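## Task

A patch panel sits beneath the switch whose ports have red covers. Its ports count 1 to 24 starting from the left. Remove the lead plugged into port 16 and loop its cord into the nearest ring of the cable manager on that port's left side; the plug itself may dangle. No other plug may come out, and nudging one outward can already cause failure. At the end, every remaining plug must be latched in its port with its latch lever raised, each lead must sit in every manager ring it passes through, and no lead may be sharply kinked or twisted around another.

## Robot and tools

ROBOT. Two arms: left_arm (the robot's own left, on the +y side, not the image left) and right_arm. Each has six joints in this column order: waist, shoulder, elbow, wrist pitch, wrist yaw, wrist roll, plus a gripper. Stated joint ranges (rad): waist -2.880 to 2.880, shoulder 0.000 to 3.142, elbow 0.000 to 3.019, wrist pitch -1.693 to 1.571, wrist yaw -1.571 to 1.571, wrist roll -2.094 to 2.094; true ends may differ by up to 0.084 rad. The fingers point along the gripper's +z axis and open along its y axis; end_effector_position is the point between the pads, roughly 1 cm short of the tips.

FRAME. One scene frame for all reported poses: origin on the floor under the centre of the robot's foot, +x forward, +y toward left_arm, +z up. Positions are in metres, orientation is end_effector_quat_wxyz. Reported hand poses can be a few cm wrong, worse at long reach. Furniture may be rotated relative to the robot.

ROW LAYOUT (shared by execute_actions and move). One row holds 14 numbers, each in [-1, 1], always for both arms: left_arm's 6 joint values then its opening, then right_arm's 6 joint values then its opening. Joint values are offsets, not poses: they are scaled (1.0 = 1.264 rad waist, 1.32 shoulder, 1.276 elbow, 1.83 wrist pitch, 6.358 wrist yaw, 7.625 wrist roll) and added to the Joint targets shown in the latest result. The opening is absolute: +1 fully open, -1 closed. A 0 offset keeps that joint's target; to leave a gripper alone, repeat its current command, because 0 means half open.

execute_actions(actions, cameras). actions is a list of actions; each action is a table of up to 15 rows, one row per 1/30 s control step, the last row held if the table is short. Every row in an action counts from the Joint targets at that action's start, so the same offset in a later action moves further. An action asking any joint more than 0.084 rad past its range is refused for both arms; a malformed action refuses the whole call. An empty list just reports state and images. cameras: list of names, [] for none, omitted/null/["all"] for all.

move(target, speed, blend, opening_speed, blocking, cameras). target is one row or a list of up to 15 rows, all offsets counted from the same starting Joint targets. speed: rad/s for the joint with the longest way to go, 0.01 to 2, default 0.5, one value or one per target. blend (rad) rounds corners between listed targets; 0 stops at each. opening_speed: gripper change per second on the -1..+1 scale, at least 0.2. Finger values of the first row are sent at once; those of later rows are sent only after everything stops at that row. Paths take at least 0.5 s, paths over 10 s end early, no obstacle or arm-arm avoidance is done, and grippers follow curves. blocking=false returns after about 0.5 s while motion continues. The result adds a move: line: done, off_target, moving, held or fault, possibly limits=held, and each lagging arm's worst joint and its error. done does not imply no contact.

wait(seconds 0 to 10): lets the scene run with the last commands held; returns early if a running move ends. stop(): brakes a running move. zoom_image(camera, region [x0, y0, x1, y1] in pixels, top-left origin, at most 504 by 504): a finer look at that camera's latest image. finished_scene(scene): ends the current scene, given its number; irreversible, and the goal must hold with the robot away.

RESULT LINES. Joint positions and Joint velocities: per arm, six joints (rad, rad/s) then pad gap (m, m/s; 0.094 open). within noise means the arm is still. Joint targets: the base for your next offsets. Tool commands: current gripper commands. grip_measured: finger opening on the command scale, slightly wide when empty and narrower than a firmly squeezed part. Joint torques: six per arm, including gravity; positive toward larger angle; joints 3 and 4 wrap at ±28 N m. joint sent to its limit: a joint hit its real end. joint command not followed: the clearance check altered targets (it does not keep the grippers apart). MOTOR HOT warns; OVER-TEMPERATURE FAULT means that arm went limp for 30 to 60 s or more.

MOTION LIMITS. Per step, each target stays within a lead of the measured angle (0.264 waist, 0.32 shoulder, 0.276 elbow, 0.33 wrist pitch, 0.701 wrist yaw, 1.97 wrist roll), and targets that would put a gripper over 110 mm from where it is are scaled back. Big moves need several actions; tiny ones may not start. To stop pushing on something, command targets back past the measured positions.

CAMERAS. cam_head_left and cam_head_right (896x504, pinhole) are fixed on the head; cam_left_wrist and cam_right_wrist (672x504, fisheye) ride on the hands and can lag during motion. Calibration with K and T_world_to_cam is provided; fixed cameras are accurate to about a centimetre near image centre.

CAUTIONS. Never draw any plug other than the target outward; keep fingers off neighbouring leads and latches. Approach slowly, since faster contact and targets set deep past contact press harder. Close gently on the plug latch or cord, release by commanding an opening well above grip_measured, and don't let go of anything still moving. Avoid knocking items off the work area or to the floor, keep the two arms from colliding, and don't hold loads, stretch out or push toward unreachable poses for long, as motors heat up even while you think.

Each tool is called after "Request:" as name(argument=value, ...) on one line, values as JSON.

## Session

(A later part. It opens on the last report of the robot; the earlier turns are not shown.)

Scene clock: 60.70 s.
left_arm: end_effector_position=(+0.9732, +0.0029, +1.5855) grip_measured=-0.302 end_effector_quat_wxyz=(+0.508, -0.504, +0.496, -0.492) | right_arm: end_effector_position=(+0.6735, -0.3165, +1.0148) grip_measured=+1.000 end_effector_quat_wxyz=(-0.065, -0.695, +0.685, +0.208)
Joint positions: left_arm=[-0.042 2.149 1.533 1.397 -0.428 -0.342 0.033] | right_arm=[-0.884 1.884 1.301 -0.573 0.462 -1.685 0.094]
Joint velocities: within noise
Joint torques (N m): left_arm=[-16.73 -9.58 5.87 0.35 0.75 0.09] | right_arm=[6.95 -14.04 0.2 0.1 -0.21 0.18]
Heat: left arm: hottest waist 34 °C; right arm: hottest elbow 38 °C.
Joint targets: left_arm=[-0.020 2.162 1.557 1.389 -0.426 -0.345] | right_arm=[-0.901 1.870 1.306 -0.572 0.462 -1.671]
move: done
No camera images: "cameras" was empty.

Request:
move(target=[0.0059,0.0117,0.0635,-0.0503,0.0020,-0.0031,-0.3,0,0,0,0,0,0,1], cameras=["cam_left_wrist"], speed=0.1)

Request:
zoom_image(camera="cam_left_wrist", region=[250, 130, 420, 300])

Scene clock: 62.57 s.
left_arm: end_effector_position=(+0.9885, -0.0045, +1.5908) grip_measured=-0.302 end_effector_quat_wxyz=(+0.498, -0.504, +0.495, -0.503) | right_arm: end_effector_position=(+0.6735, -0.3165, +1.0148) grip_measured=+1.000 end_effector_quat_wxyz=(-0.065, -0.695, +0.685, +0.208)
Joint positions: left_arm=[-0.041 2.158 1.586 1.331 -0.42 -0.373 0.033] | right_arm=[-0.884 1.884 1.301 -0.573 0.462 -1.685 0.094]
Joint velocities: within noise
Joint torques (N m): left_arm=[-16.56 -9.29 8.25 -0.55 0.94 0.18] | right_arm=[7.06 -13.98 0.23 0.06 -0.21 0.17]
Heat: left arm: hottest waist 34 °C; right arm: hottest elbow 38 °C.
Joint targets: left_arm=[-0.012 2.177 1.638 1.297 -0.414 -0.369] | right_arm=[-0.901 1.870 1.306 -0.572 0.462 -1.671]
move: off_target (left_arm); left_arm: the elbow is farthest, 0.052 rad from its target
camera_calibration:
cam_left_wrist: T_world_to_cam=[[-0.00351114, 0.0157203, 0.99987, -1.58524], [-0.592571, -0.805449, 0.0105827, 0.567444], [0.805511, -0.592457, 0.0121435, -0.695924], [0, 0, 0, 1]] pos_world=[0.891259, 0.069663, 1.58748]
Images, in order (width x height): cam_left_wrist 672x504.

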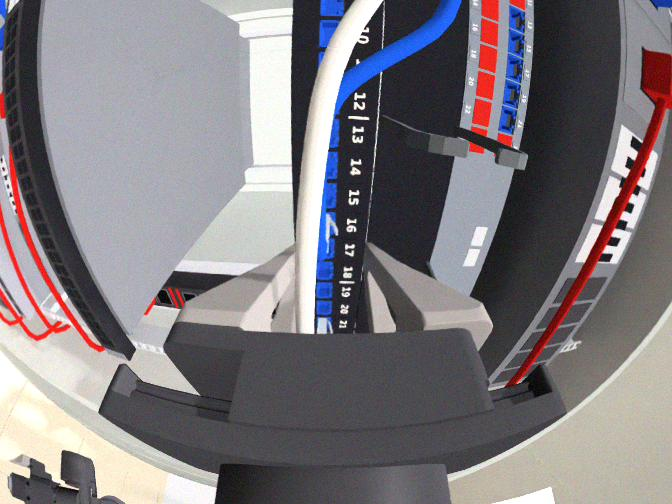

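Scaled by 2.965 from the camera's 672x504 image, which has a finer 960x720 frame.

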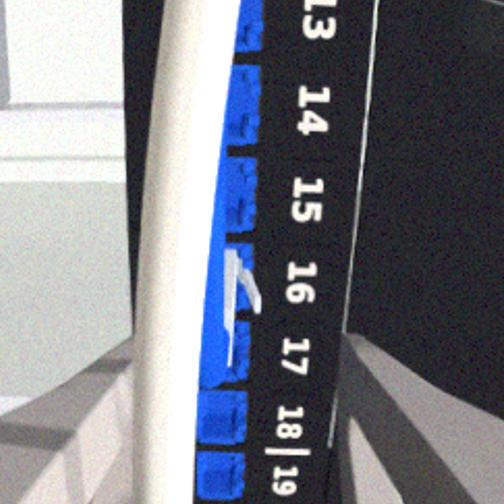

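Request:
wait(seconds=0.1)

Request:
zoom_image(camera="cam_head_right", region=[280, 20, 500, 190])

Request:
zoom_image(camera="cam_head_left", region=[340, 20, 560, 190])

Request:
zoom_image(camera="cam_left_wrist", region=[280, 220, 400, 350])

Scene clock: 64.50 s.
left_arm: end_effector_position=(+0.9885, -0.0045, +1.5909) grip_measured=-0.302 end_effector_quat_wxyz=(+0.498, -0.504, +0.495, -0.503) | right_arm: end_effector_position=(+0.6735, -0.3165, +1.0148) grip_measured=+1.000 end_effector_quat_wxyz=(-0.065, -0.695, +0.685, +0.208)
Joint positions: left_arm=[-0.041 2.158 1.586 1.331 -0.42 -0.374 0.033] | right_arm=[-0.884 1.884 1.301 -0.573 0.462 -1.685 0.094]
Joint velocities: within noise
Joint torques (N m): left_arm=[-16.56 -9.29 8.27 -0.58 0.95 0.19] | right_arm=[6.65 -13.68 0.21 0.14 -0.23 0.17]
Heat: left arm: hottest waist 35 °C; right arm: hottest elbow 38 °C.
Joint targets: left_arm=[-0.012 2.177 1.638 1.297 -0.414 -0.369] | right_arm=[-0.901 1.870 1.306 -0.572 0.462 -1.671]
Tool commands: left_gripper/opening=-0.3 right_gripper/opening=+1.0
wait: 0.10 s; at rest from the start
camera_calibration:
cam_left_wrist: T_world_to_cam=[[-0.00386849, 0.0164823, 0.999857, -1.58492], [-0.592684, -0.80536, 0.0109829, 0.566901], [0.805426, -0.592557, 0.0128843, -0.697033], [0, 0, 0, 1]] pos_world=[0.89127, 0.0696505, 1.58745]
cam_right_wrist: T_world_to_cam=[[0.928927, 0.0740601, -0.362779, -0.237284], [0.216859, -0.902979, 0.370946, -0.805551], [-0.30011, -0.423254, -0.854863, 1.05862], [0, 0, 0, 1]] pos_world=[0.712812, -0.261757, 1.11771]

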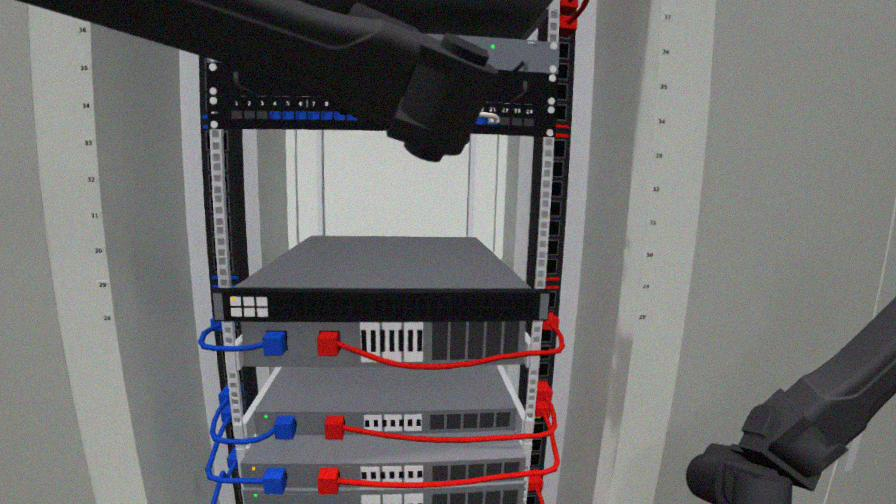

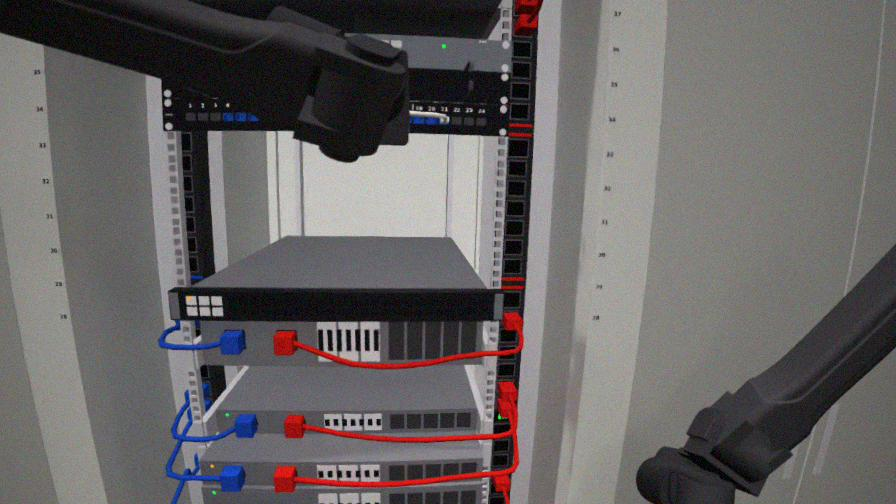

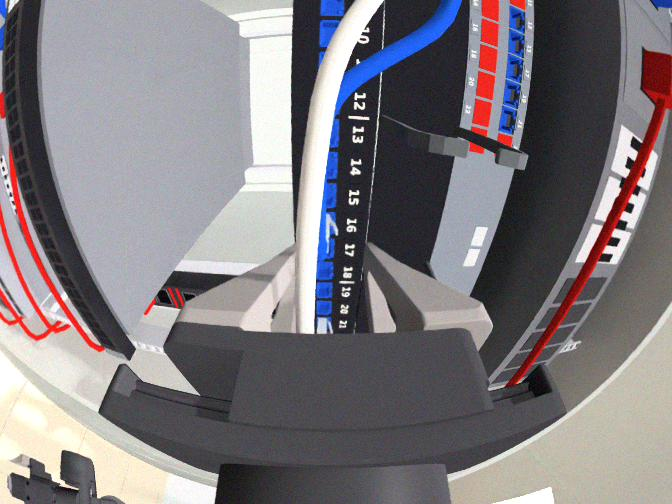

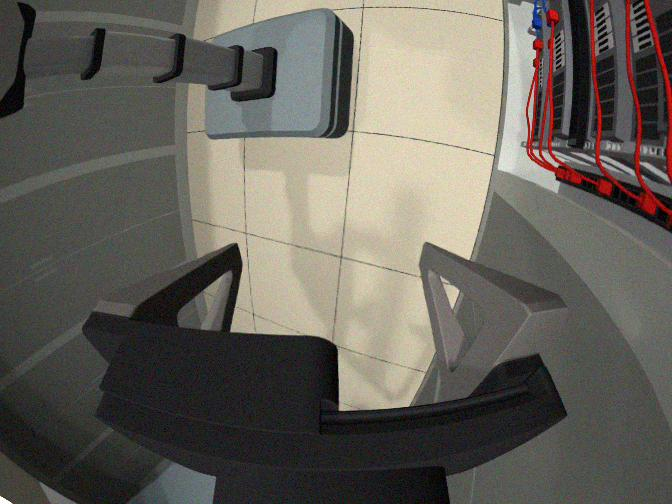

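Scaled by 2.291 from the camera's 896x504 image, which has a finer 1280x720 frame.

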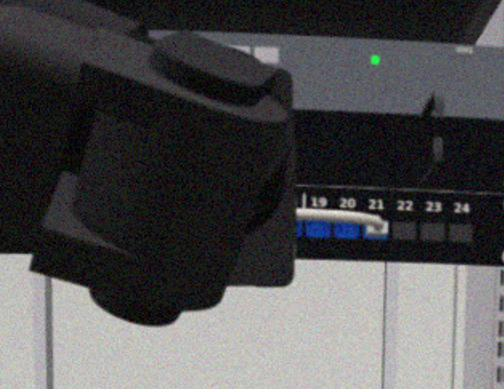

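Scaled by 2.291 from the camera's 896x504 image, which has a finer 1280x720 frame.

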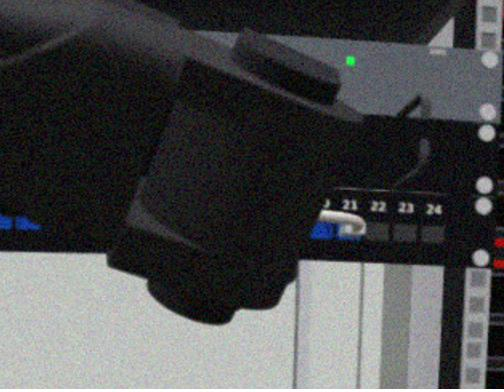

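Scaled by 3.877 from the camera's 672x504 image, which has a finer 960x720 frame.

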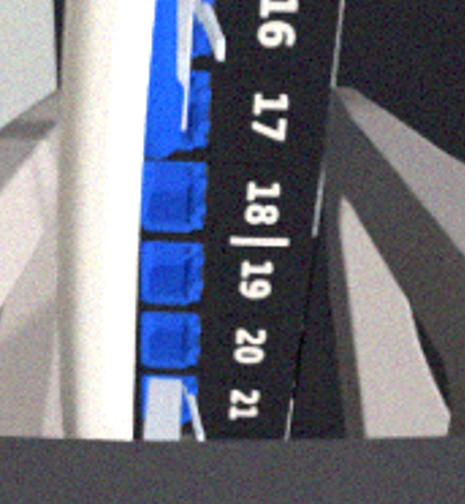

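Request:
move(target=[0,0,0.0157,-0.008,0,0,-0.3,0,0,0,0,0,0,1], cameras=["cam_left_wrist"], speed=0.1)

Request:
zoom_image(camera="cam_left_wrist", region=[250, 130, 420, 300])

Scene clock: 67.67 s.
left_arm: end_effector_position=(+1.0025, +0.0020, +1.5943) grip_measured=-0.302 end_effector_quat_wxyz=(+0.501, -0.509, +0.489, -0.501) | right_arm: end_effector_position=(+0.6735, -0.3165, +1.0148) grip_measured=+1.000 end_effector_quat_wxyz=(-0.065, -0.695, +0.685, +0.208)
Joint positions: left_arm=[-0.035 2.159 1.624 1.311 -0.419 -0.378 0.033] | right_arm=[-0.884 1.884 1.301 -0.573 0.462 -1.685 0.094]
Joint velocities: within noise
Joint torques (N m): left_arm=[-17.2 -9.52 6.84 -0.39 0.91 0.23] | right_arm=[6.59 -13.86 0.27 0.09 -0.2 0.17]
Heat: left arm: hottest waist 35 °C; right arm: hottest elbow 38 °C.
Joint targets: left_arm=[-0.012 2.177 1.658 1.282 -0.414 -0.369] | right_arm=[-0.901 1.870 1.306 -0.572 0.462 -1.671]
move: done
camera_calibration:
cam_left_wrist: T_world_to_cam=[[-0.00652346, 0.0227951, 0.999719, -1.58549], [-0.578859, -0.815293, 0.0148126, 0.560507], [0.815401, -0.5786, 0.0185137, -0.723556], [0, 0, 0, 1]] pos_world=[0.9041, 0.0744693, 1.59014]
Images, in order (width x height): cam_left_wrist 672x504.

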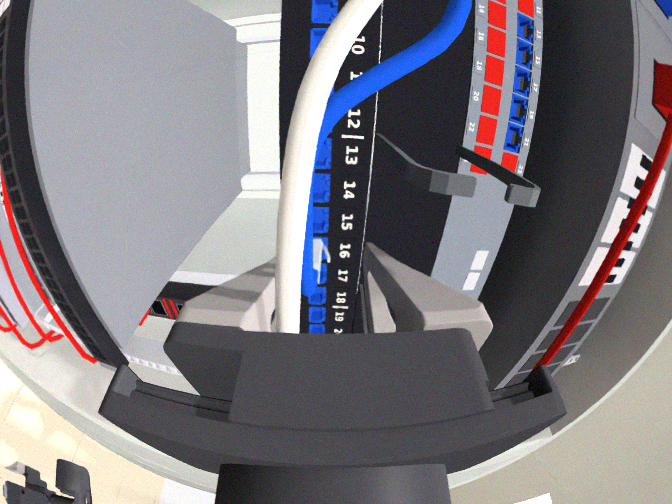

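Scaled by 2.965 from the camera's 672x504 image, which has a finer 960x720 frame.

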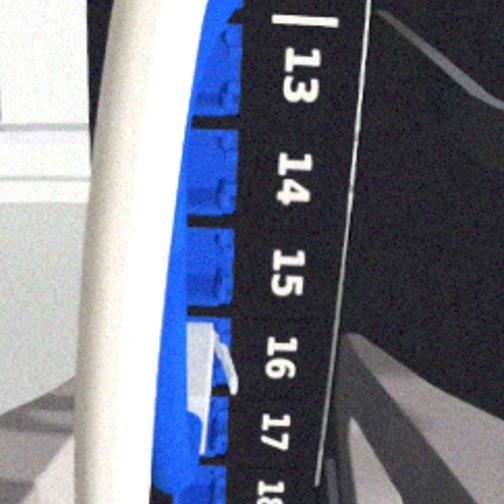

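Request:
move(target=[0,0,0,-0.011,-0.0055,0,-0.3,0,0,0,0,0,0,1], cameras=["cam_left_wrist"], speed=0.1)

Request:
zoom_image(camera="cam_left_wrist", region=[250, 180, 400, 330])

Scene clock: 69.33 s.
left_arm: end_effector_position=(+1.0035, +0.0026, +1.5905) grip_measured=-0.301 end_effector_quat_wxyz=(+0.495, -0.517, +0.493, -0.494) | right_arm: end_effector_position=(+0.6735, -0.3165, +1.0148) grip_measured=+1.000 end_effector_quat_wxyz=(-0.065, -0.695, +0.685, +0.208)
Joint positions: left_arm=[-0.035 2.159 1.627 1.303 -0.444 -0.382 0.033] | right_arm=[-0.884 1.884 1.301 -0.573 0.462 -1.685 0.094]
Joint velocities: within noise
Joint torques (N m): left_arm=[-17.26 -9.52 6.61 -0.76 0.43 0.28] | right_arm=[6.95 -13.86 0.24 0.1 -0.21 0.18]
Heat: left arm: hottest waist 35 °C; right arm: hottest elbow 38 °C.
Joint targets: left_arm=[-0.012 2.177 1.658 1.262 -0.449 -0.369] | right_arm=[-0.901 1.870 1.306 -0.572 0.462 -1.671]
move: off_target (left_arm); left_arm: the wrist pitch is farthest, 0.042 rad from its target
camera_calibration:
cam_left_wrist: T_world_to_cam=[[0.0179748, 0.0256265, 0.99951, -1.60593], [-0.574359, -0.818005, 0.0313019, 0.530923], [0.818406, -0.57464, 0.000015372, -0.69751], [0, 0, 0, 1]] pos_world=[0.904653, 0.0746351, 1.58854]
Images, in order (width x height): cam_left_wrist 672x504.

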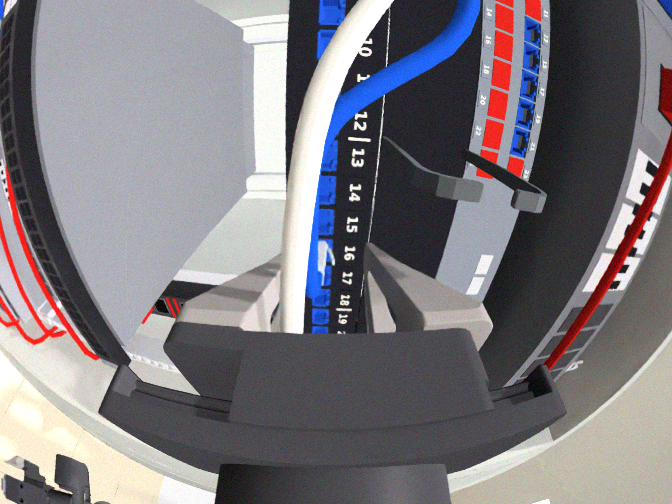

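Scaled by 3.360 from the camera's 672x504 image, which has a finer 960x720 frame.

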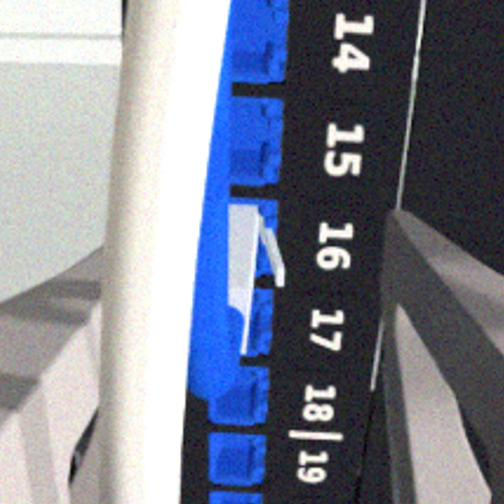

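Request:
move(target=[0,0,0,0,0,0,-0.9,0,0,0,0,0,0,1], cameras=["cam_left_wrist"], opening_speed=0.3)

Request:
zoom_image(camera="cam_left_wrist", region=[250, 180, 400, 330])

Scene clock: 71.83 s.
left_arm: end_effector_position=(+1.0065, +0.0002, +1.5862) grip_measured=-0.862 end_effector_quat_wxyz=(+0.493, -0.513, +0.505, -0.488) | right_arm: end_effector_position=(+0.6735, -0.3165, +1.0148) grip_measured=+1.000 end_effector_quat_wxyz=(-0.065, -0.695, +0.685, +0.208)
Joint positions: left_arm=[-0.032 2.159 1.633 1.277 -0.452 -0.373 0.006] | right_arm=[-0.884 1.884 1.301 -0.573 0.462 -1.685 0.094]
Joint velocities: within noise
Joint torques (N m): left_arm=[-17.61 -9.64 6.15 0.12 0.81 0.17] | right_arm=[6.53 -13.86 0.24 0.06 -0.23 0.19]
Heat: left arm: hottest waist 35 °C; right arm: hottest elbow 38 °C.
Joint targets: left_arm=[-0.012 2.177 1.658 1.262 -0.449 -0.369] | right_arm=[-0.901 1.870 1.306 -0.572 0.462 -1.671]
move: done
camera_calibration:
cam_left_wrist: T_world_to_cam=[[0.0348287, 0.00630827, 0.999373, -1.61844], [-0.584274, -0.811156, 0.0254825, 0.549959], [0.810809, -0.584795, -0.0245657, -0.654681], [0, 0, 0, 1]] pos_world=[0.908516, 0.0734578, 1.58733]
Images, in order (width x height): cam_left_wrist 672x504.

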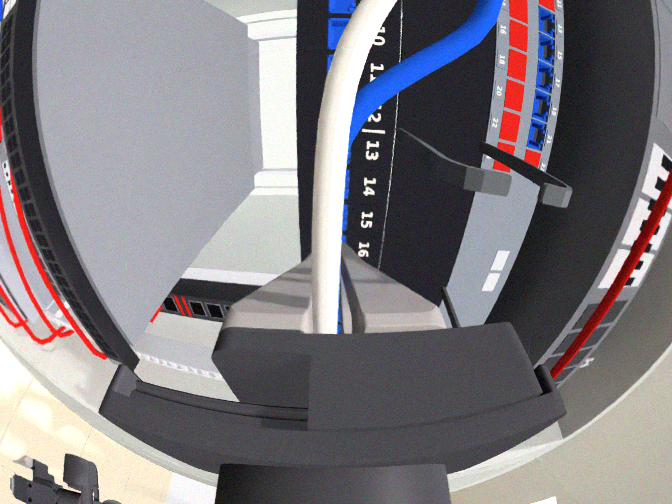

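Scaled by 3.360 from the camera's 672x504 image, which has a finer 960x720 frame.

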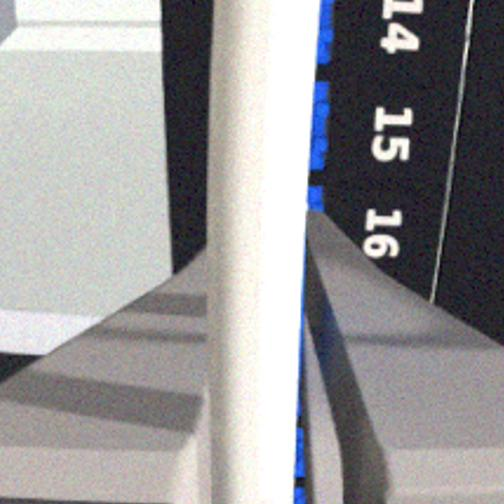

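Request:
move(target=[-0.0459,-0.028,-0.0768,0.0464,-0.0016,0.0004,-0.9,0,0,0,0,0,0,1], cameras=["cam_left_wrist","cam_head_right"], speed=0.1)

Request:
zoom_image(camera="cam_left_wrist", region=[250, 150, 430, 330])

Scene clock: 73.93 s.
left_arm: end_effector_position=(+0.9841, -0.0013, +1.5763) grip_measured=-0.865 end_effector_quat_wxyz=(+0.492, -0.513, +0.507, -0.487) | right_arm: end_effector_position=(+0.6735, -0.3165, +1.0148) grip_measured=+1.000 end_effector_quat_wxyz=(-0.065, -0.695, +0.685, +0.208)
Joint positions: left_arm=[-0.034 2.153 1.563 1.337 -0.457 -0.372 0.006] | right_arm=[-0.884 1.884 1.301 -0.573 0.462 -1.685 0.094]
Joint velocities: within noise
Joint torques (N m): left_arm=[-21.66 -11.93 3.74 1.03 0.57 0.19] | right_arm=[6.59 -14.1 0.25 0.05 -0.21 0.16]
Heat: left arm: hottest waist 35 °C; right arm: hottest elbow 38 °C.
Joint targets: left_arm=[-0.070 2.140 1.560 1.347 -0.459 -0.366] | right_arm=[-0.901 1.870 1.306 -0.572 0.462 -1.671]
move: off_target (left_arm); left_arm: the waist is farthest, 0.036 rad from its target
camera_calibration:
cam_left_wrist: T_world_to_cam=[[0.0394065, 0.00456638, 0.999213, -1.61199], [-0.586355, -0.80961, 0.0268243, 0.535863], [0.809095, -0.586951, -0.0292264, -0.628576], [0, 0, 0, 1]] pos_world=[0.886306, 0.0722574, 1.57798]
Images, in order (width x height): cam_head_right 896x504, cam_left_wrist 672x504.

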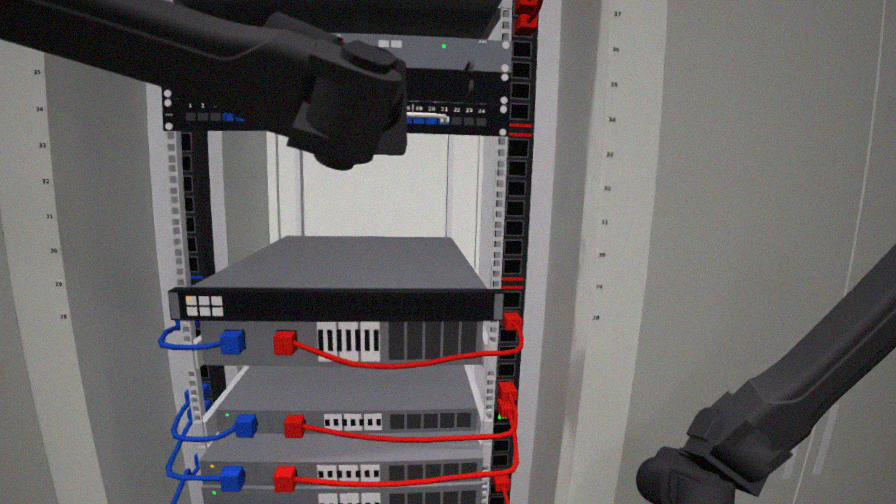

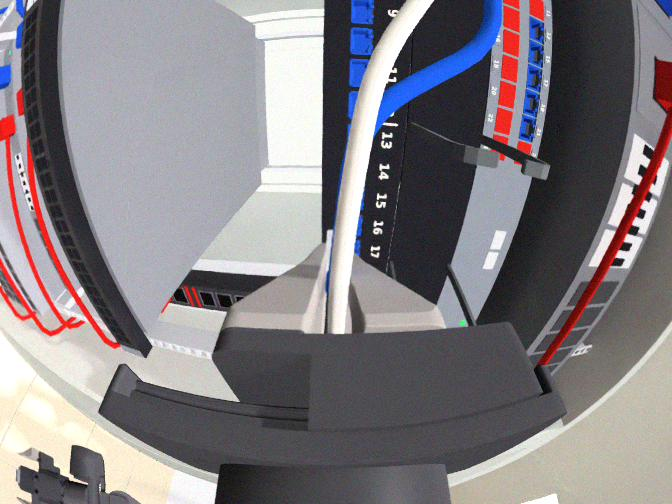

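Scaled by 2.800 from the camera's 672x504 image, which has a finer 960x720 frame.

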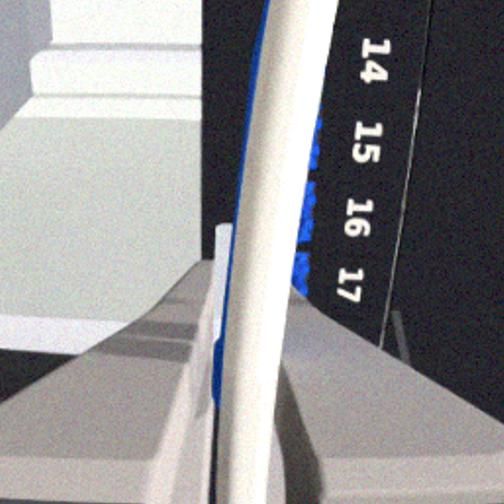

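Request:
move(target=[0,0,0,0,0,0,-0.3,0,0,0,0,0,0,1], cameras=["cam_left_wrist","cam_head_right"], opening_speed=0.4)

Request:
zoom_image(camera="cam_left_wrist", region=[250, 150, 430, 330])

Scene clock: 76.77 s.
left_arm: end_effector_position=(+0.9840, -0.0012, +1.5762) grip_measured=-0.302 end_effector_quat_wxyz=(+0.492, -0.514, +0.507, -0.487) | right_arm: end_effector_position=(+0.6735, -0.3165, +1.0148) grip_measured=+1.000 end_effector_quat_wxyz=(-0.065, -0.695, +0.685, +0.208)
Joint positions: left_arm=[-0.034 2.153 1.563 1.337 -0.458 -0.372 0.033] | right_arm=[-0.884 1.884 1.301 -0.573 0.462 -1.685 0.094]
Joint velocities: within noise
Joint torques (N m): left_arm=[-21.71 -11.93 3.74 1.02 0.6 0.19] | right_arm=[6.71 -13.8 0.39 0.12 -0.19 0.17]
Heat: left arm: hottest waist 36 °C; right arm: hottest elbow 37 °C.
Joint targets: left_arm=[-0.070 2.140 1.560 1.347 -0.459 -0.366] | right_arm=[-0.901 1.870 1.306 -0.572 0.462 -1.671]
move: off_target (left_arm); left_arm: the waist is farthest, 0.036 rad from its target
camera_calibration:
cam_left_wrist: T_world_to_cam=[[0.0401162, 0.00457327, 0.999185, -1.61252], [-0.586113, -0.809771, 0.0272381, 0.53501], [0.809236, -0.586728, -0.0298045, -0.627774], [0, 0, 0, 1]] pos_world=[0.886282, 0.0722778, 1.57792]
Images, in order (width x height): cam_head_right 896x504, cam_left_wrist 672x504.

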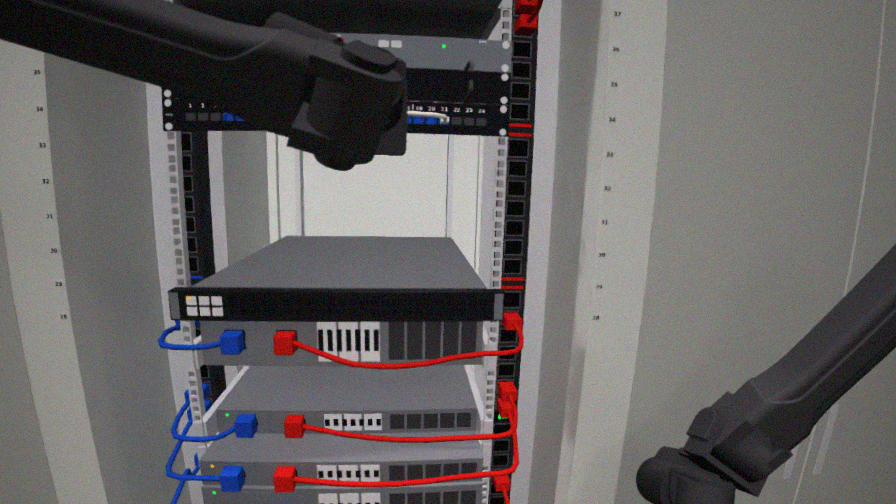

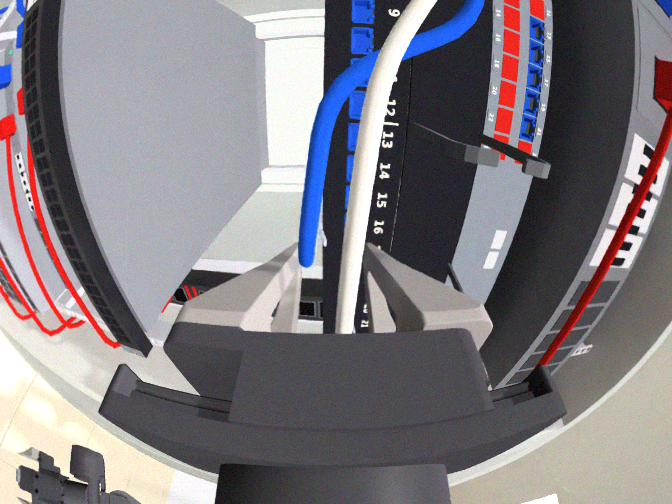

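Scaled by 2.800 from the camera's 672x504 image, which has a finer 960x720 frame.

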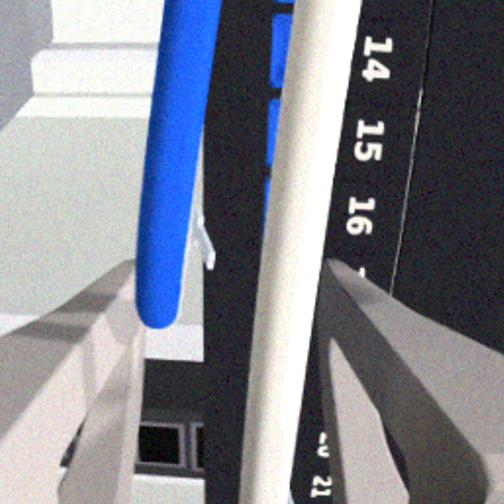

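Request:
move(target=[[0,0,0,0,0,0,0.0,0,0,0,0,0,0,1],[-0.0079,-0.053,-0.1375,0.0416,0.009,-0.0036,0.0,0,0,0,0,0,0,1],[-0.0158,-0.097,-0.257,0.0208,0.0146,-0.0066,0.0,0,0,0,0,0,0,1]], cameras=["cam_left_wrist","cam_head_right"], opening_speed=1, speed=0.3, blend=0.02)

Request:
zoom_image(camera="cam_left_wrist", region=[250, 80, 450, 280])

Scene clock: 79.90 s.
left_arm: end_effector_position=(+0.8982, +0.0012, +1.5716) grip_measured=-0.002 end_effector_quat_wxyz=(+0.459, -0.455, +0.541, -0.538) | right_arm: end_effector_position=(+0.6735, -0.3165, +1.0148) grip_measured=+1.000 end_effector_quat_wxyz=(-0.065, -0.695, +0.685, +0.208)
Joint positions: left_arm=[-0.056 2.03 1.231 1.393 -0.368 -0.408 0.047] | right_arm=[-0.884 1.884 1.301 -0.573 0.462 -1.685 0.094]
Joint velocities: within noise
Joint torques (N m): left_arm=[-19.25 -10.87 3.74 0.5 0.74 0.04] | right_arm=[7 -13.63 0.25 0.08 -0.2 0.17]
Heat: left arm: hottest waist 36 °C; right arm: hottest elbow 37 °C.
Joint targets: left_arm=[-0.090 2.012 1.232 1.385 -0.366 -0.416] | right_arm=[-0.901 1.870 1.306 -0.572 0.462 -1.671]
move: done; blend cut to 0 rad at target 1
camera_calibration:
cam_left_wrist: T_world_to_cam=[[-0.0035524, -0.00453612, 0.999983, -1.56651], [-0.719319, -0.694657, -0.00570644, 0.658051], [0.694671, -0.719327, -0.000795219, -0.499517], [0, 0, 0, 1]] pos_world=[0.814783, 0.0906977, 1.56985]
Images, in order (width x height): cam_head_right 896x504, cam_left_wrist 672x504.

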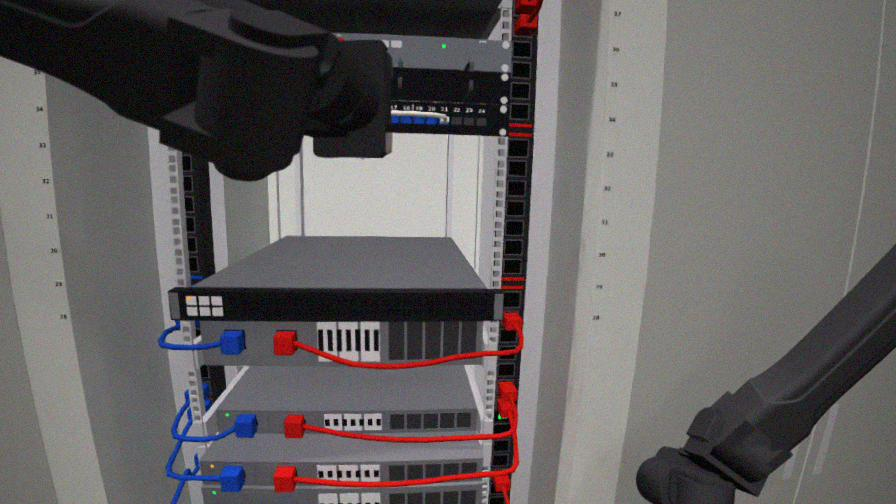

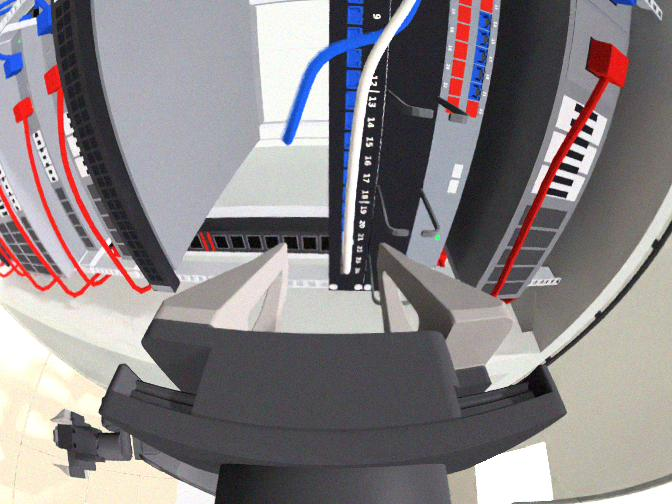

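Scaled by 2.520 from the camera's 672x504 image, which has a finer 960x720 frame.

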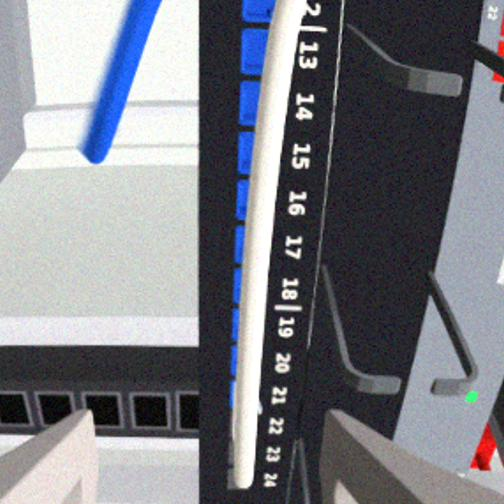

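Request:
move(target=[0.45,-0.05,-0.1,0,0,0,0.0,0,0,0,0,0,0,1], speed=0.8)

Request:
zoom_image(camera="cam_head_left", region=[220, 20, 540, 200])

Request:
zoom_image(camera="cam_head_right", region=[180, 20, 500, 200])

Scene clock: 84.87 s.
left_arm: end_effector_position=(+0.9287, +0.2188, +1.2657) grip_measured=-0.002 end_effector_quat_wxyz=(+0.490, -0.511, +0.641, -0.296) | right_arm: end_effector_position=(+0.6735, -0.3165, +1.0148) grip_measured=+1.000 end_effector_quat_wxyz=(-0.065, -0.695, +0.685, +0.208)
Joint positions: left_arm=[0.484 1.965 1.107 1.391 -0.367 -0.409 0.047] | right_arm=[-0.884 1.884 1.301 -0.573 0.462 -1.685 0.094]
Joint velocities: within noise
Joint torques (N m): left_arm=[-14.27 -13.39 1.02 1.11 0.5 0.05] | right_arm=[6.53 -14.15 0.36 0.05 -0.18 0.18]
Heat: left arm: hottest waist 36 °C; right arm: hottest elbow 37 °C.
Joint targets: left_arm=[0.478 1.946 1.104 1.385 -0.366 -0.416] | right_arm=[-0.901 1.870 1.306 -0.572 0.462 -1.671]
move: done
camera_calibration:
cam_left_wrist: T_world_to_cam=[[0.363931, -0.299911, 0.881821, -1.38667], [-0.551288, -0.83246, -0.0556046, 0.766657], [0.750757, -0.465901, -0.468295, 0.11972], [0, 0, 0, 1]] pos_world=[0.837421, 0.278111, 1.32149]
cam_right_wrist: T_world_to_cam=[[0.928927, 0.0740601, -0.362779, -0.237284], [0.216859, -0.902979, 0.370946, -0.805551], [-0.30011, -0.423254, -0.854863, 1.05862], [0, 0, 0, 1]] pos_world=[0.712812, -0.261757, 1.11771]

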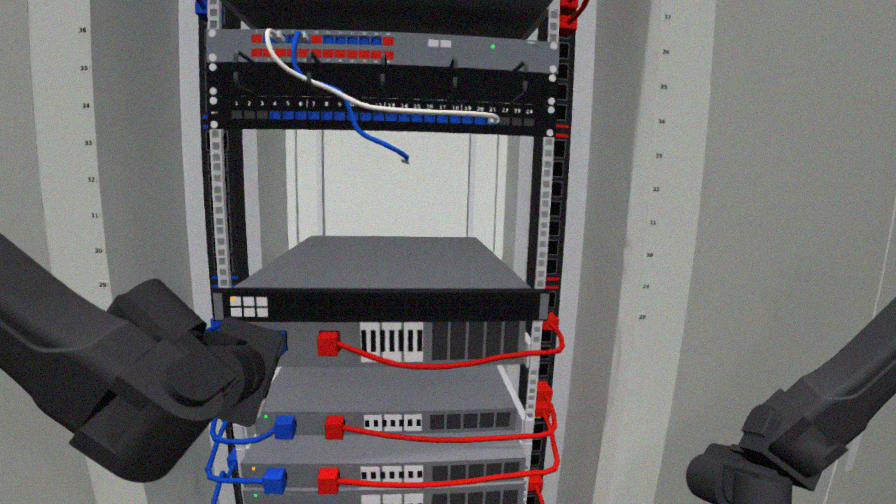

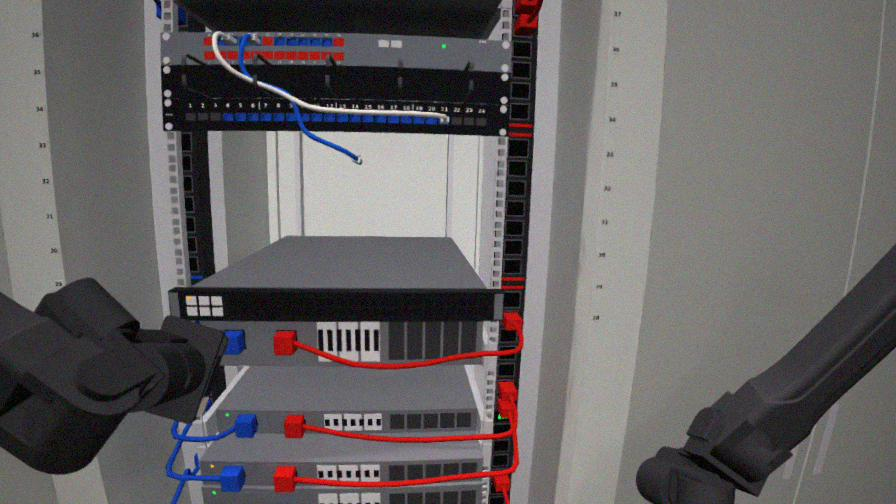

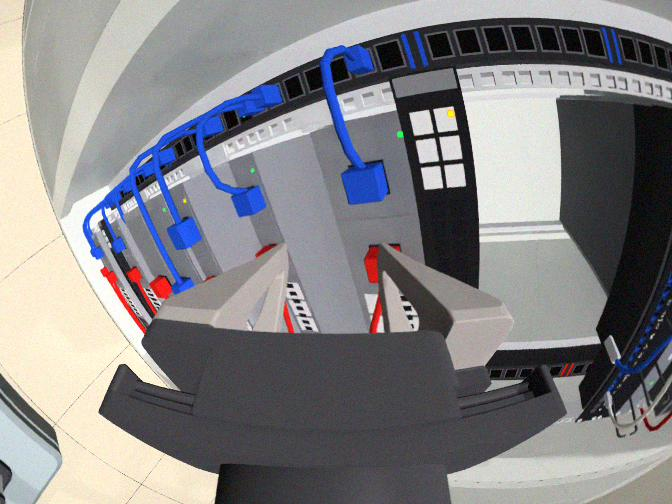

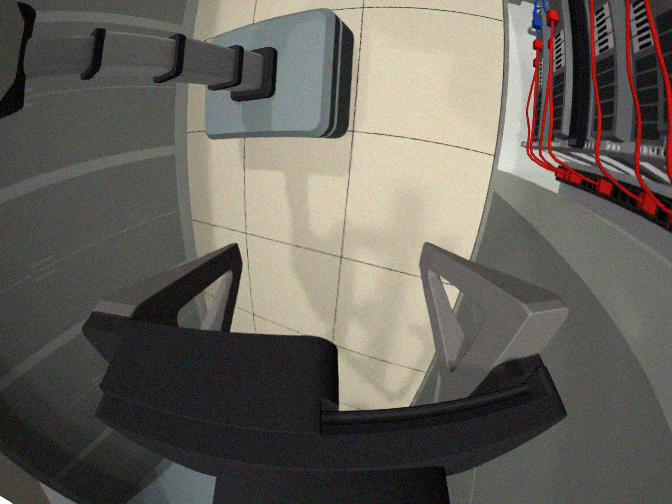

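Scaled by 1.575 from the camera's 896x504 image, which has a finer 1280x720 frame.

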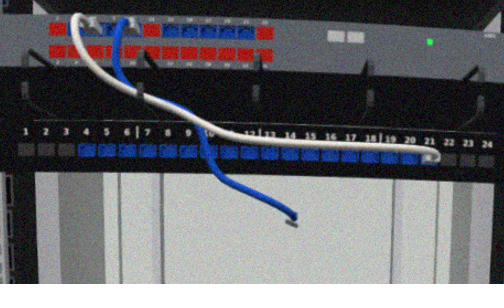

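Scaled by 1.575 from the camera's 896x504 image, which has a finer 1280x720 frame.

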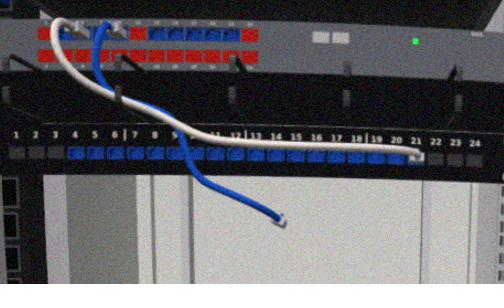

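Request:
move(target=[[0,-0.2621,-0.0815,-0.1011,-0.0683,-0.1028,0,0,0,0,0,0,0,1],[-0.576,-0.2621,-0.0815,-0.1011,-0.1312,-0.2182,0,0,0,0,0,0,0,1],[-0.5799,-0.1314,0.1763,-0.2656,-0.1329,-0.2182,0,0,0,0,0,0,0,1]], speed=0.8, blend=0.05)

Request:
zoom_image(camera="cam_left_wrist", region=[200, 100, 500, 325])

Scene clock: 97.50 s.
left_arm: end_effector_position=(+0.8934, +0.0879, +1.6273) grip_measured=-0.002 end_effector_quat_wxyz=(+0.001, +0.903, -0.014, +0.430) | right_arm: end_effector_position=(+0.6735, -0.3165, +1.0148) grip_measured=+1.000 end_effector_quat_wxyz=(-0.065, -0.695, +0.685, +0.208)
Joint positions: left_arm=[-0.246 1.771 1.304 0.907 -1.21 -2.071 0.047] | right_arm=[-0.884 1.884 1.301 -0.573 0.462 -1.685 0.094]
Joint velocities: within noise
Joint torques (N m): left_arm=[-15.38 -5.66 6.91 0.39 0.34 -0.04] | right_arm=[7.12 -13.8 0.25 -0.01 -0.21 0.17]
Heat: left arm: hottest waist 36 °C; right arm: hottest elbow 37 °C.
Joint targets: left_arm=[-0.254 1.772 1.329 0.899 -1.211 -2.079] | right_arm=[-0.901 1.870 1.306 -0.572 0.462 -1.671]
move: done
camera_calibration:
cam_left_wrist: T_world_to_cam=[[0.0224038, 0.999705, 0.00934254, -0.121242], [0.0446652, -0.0103364, 0.998949, -1.66245], [0.998751, -0.021963, -0.0448836, -0.69498], [0, 0, 0, 1]] pos_world=[0.771082, 0.0887582, 1.63064]
cam_right_wrist: T_world_to_cam=[[0.928927, 0.0740601, -0.362779, -0.237284], [0.216859, -0.902979, 0.370946, -0.805551], [-0.30011, -0.423254, -0.854863, 1.05862], [0, 0, 0, 1]] pos_world=[0.712812, -0.261757, 1.11771]

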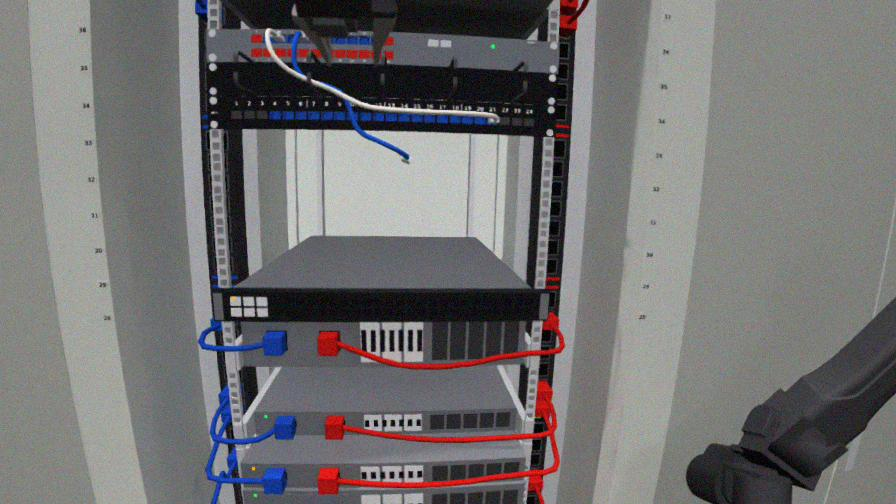

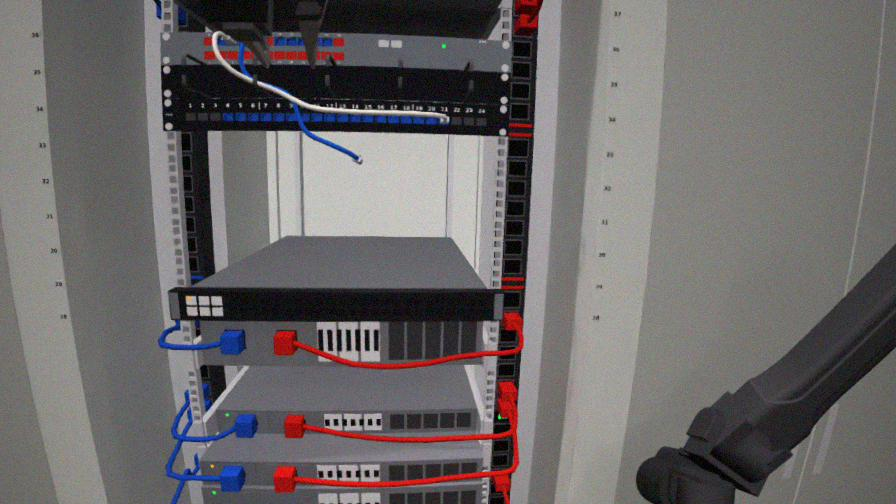

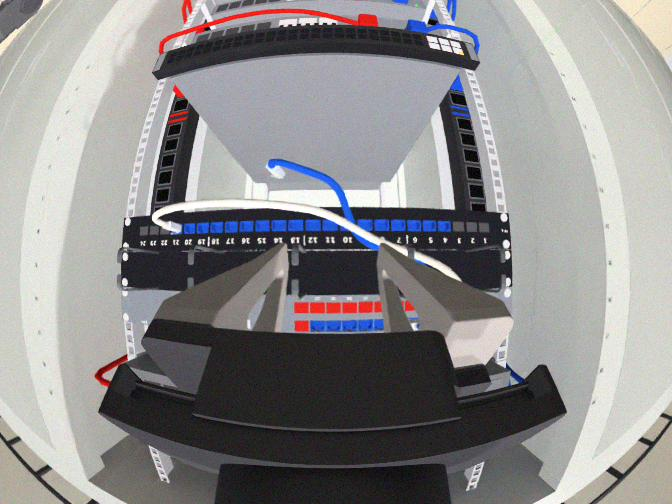

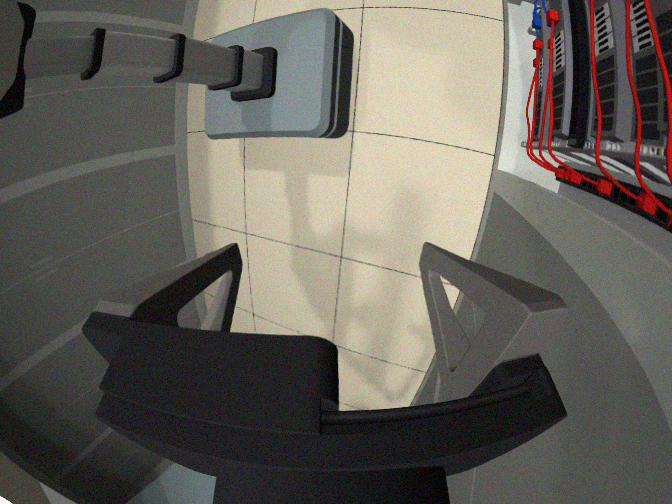

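Scaled by 1.680 from the camera's 672x504 image, which has a finer 960x720 frame.

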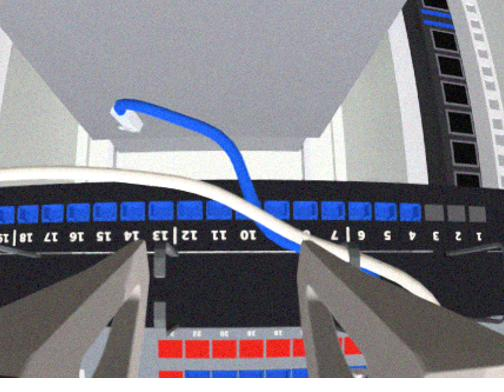

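Request:
move(target=[0.068,0.0242,0.1136,-0.094,0.0055,0,-0.49,0,0,0,0,0,0,1], speed=0.2, cameras=["cam_left_wrist","cam_head_right"])

Request:
zoom_image(camera="cam_left_wrist", region=[230, 120, 450, 300])

Request:
zoom_image(camera="cam_head_right", region=[200, 0, 420, 180])

Scene clock: 101.37 s.
left_arm: end_effector_position=(+0.9468, +0.0944, +1.6202) grip_measured=-0.488 end_effector_quat_wxyz=(-0.017, +0.906, -0.037, +0.422) | right_arm: end_effector_position=(+0.6735, -0.3165, +1.0148) grip_measured=+1.000 end_effector_quat_wxyz=(-0.065, -0.695, +0.685, +0.208)
Joint positions: left_arm=[-0.189 1.794 1.446 0.735 -1.178 -2.072 0.024] | right_arm=[-0.884 1.884 1.301 -0.573 0.462 -1.685 0.094]
Joint velocities: within noise
Joint torques (N m): left_arm=[-14.04 -6.24 7.15 0.42 0.47 -0.04] | right_arm=[6.89 -13.63 0.25 0.12 -0.21 0.17]
Heat: left arm: hottest waist 36 °C; right arm: hottest shoulder 37 °C.
Joint targets: left_arm=[-0.169 1.805 1.474 0.727 -1.176 -2.079] | right_arm=[-0.901 1.870 1.306 -0.572 0.462 -1.671]
move: done
camera_calibration:
cam_left_wrist: T_world_to_cam=[[0.0494697, 0.996951, 0.0603402, -0.236896], [0.0599403, -0.0632687, 0.996195, -1.66267], [0.996975, -0.0456646, -0.0628874, -0.715411], [0, 0, 0, 1]] pos_world=[0.824627, 0.09831, 1.62565]
Images, in order (width x height): cam_head_right 896x504, cam_left_wrist 672x504.

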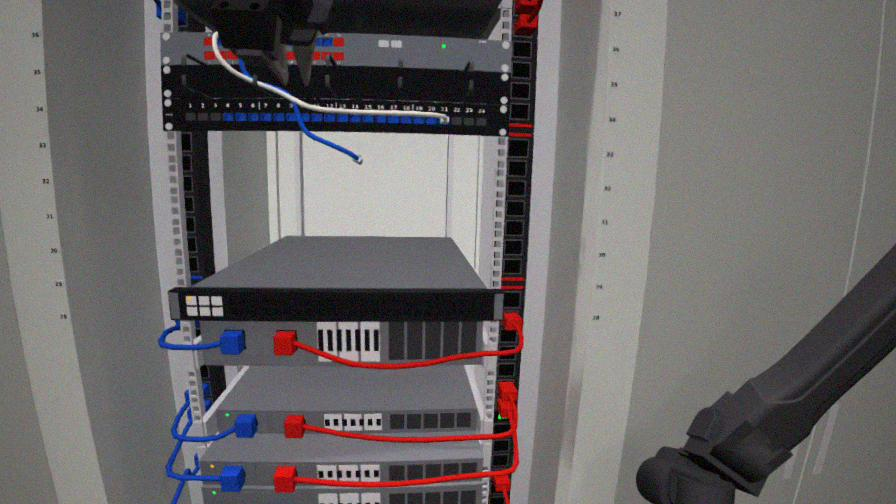

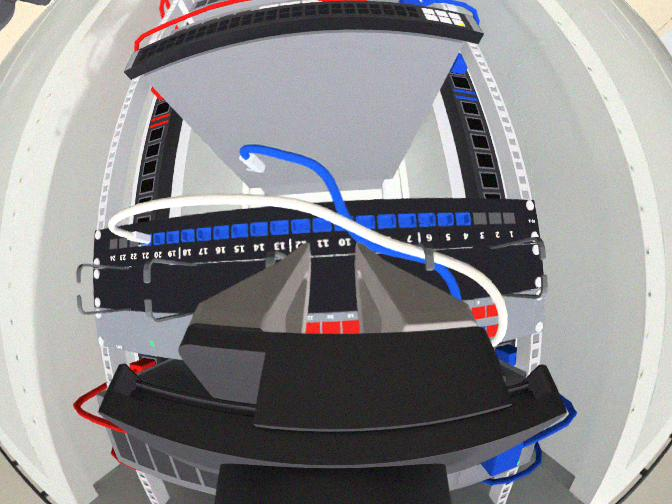

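Scaled by 2.291 from the camera's 672x504 image, which has a finer 960x720 frame.

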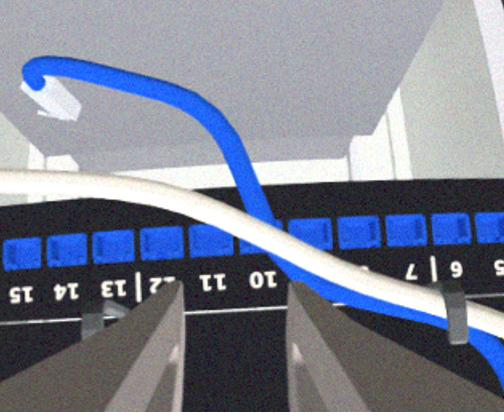

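Scaled by 2.291 from the camera's 896x504 image, which has a finer 1280x720 frame.

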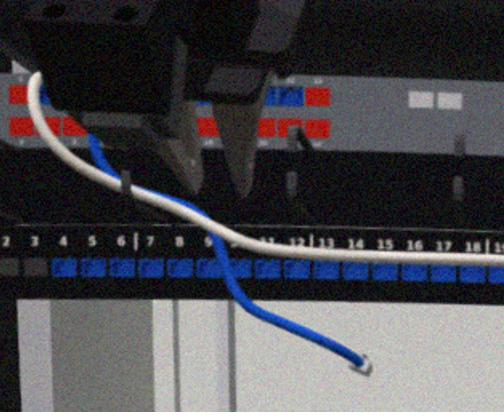

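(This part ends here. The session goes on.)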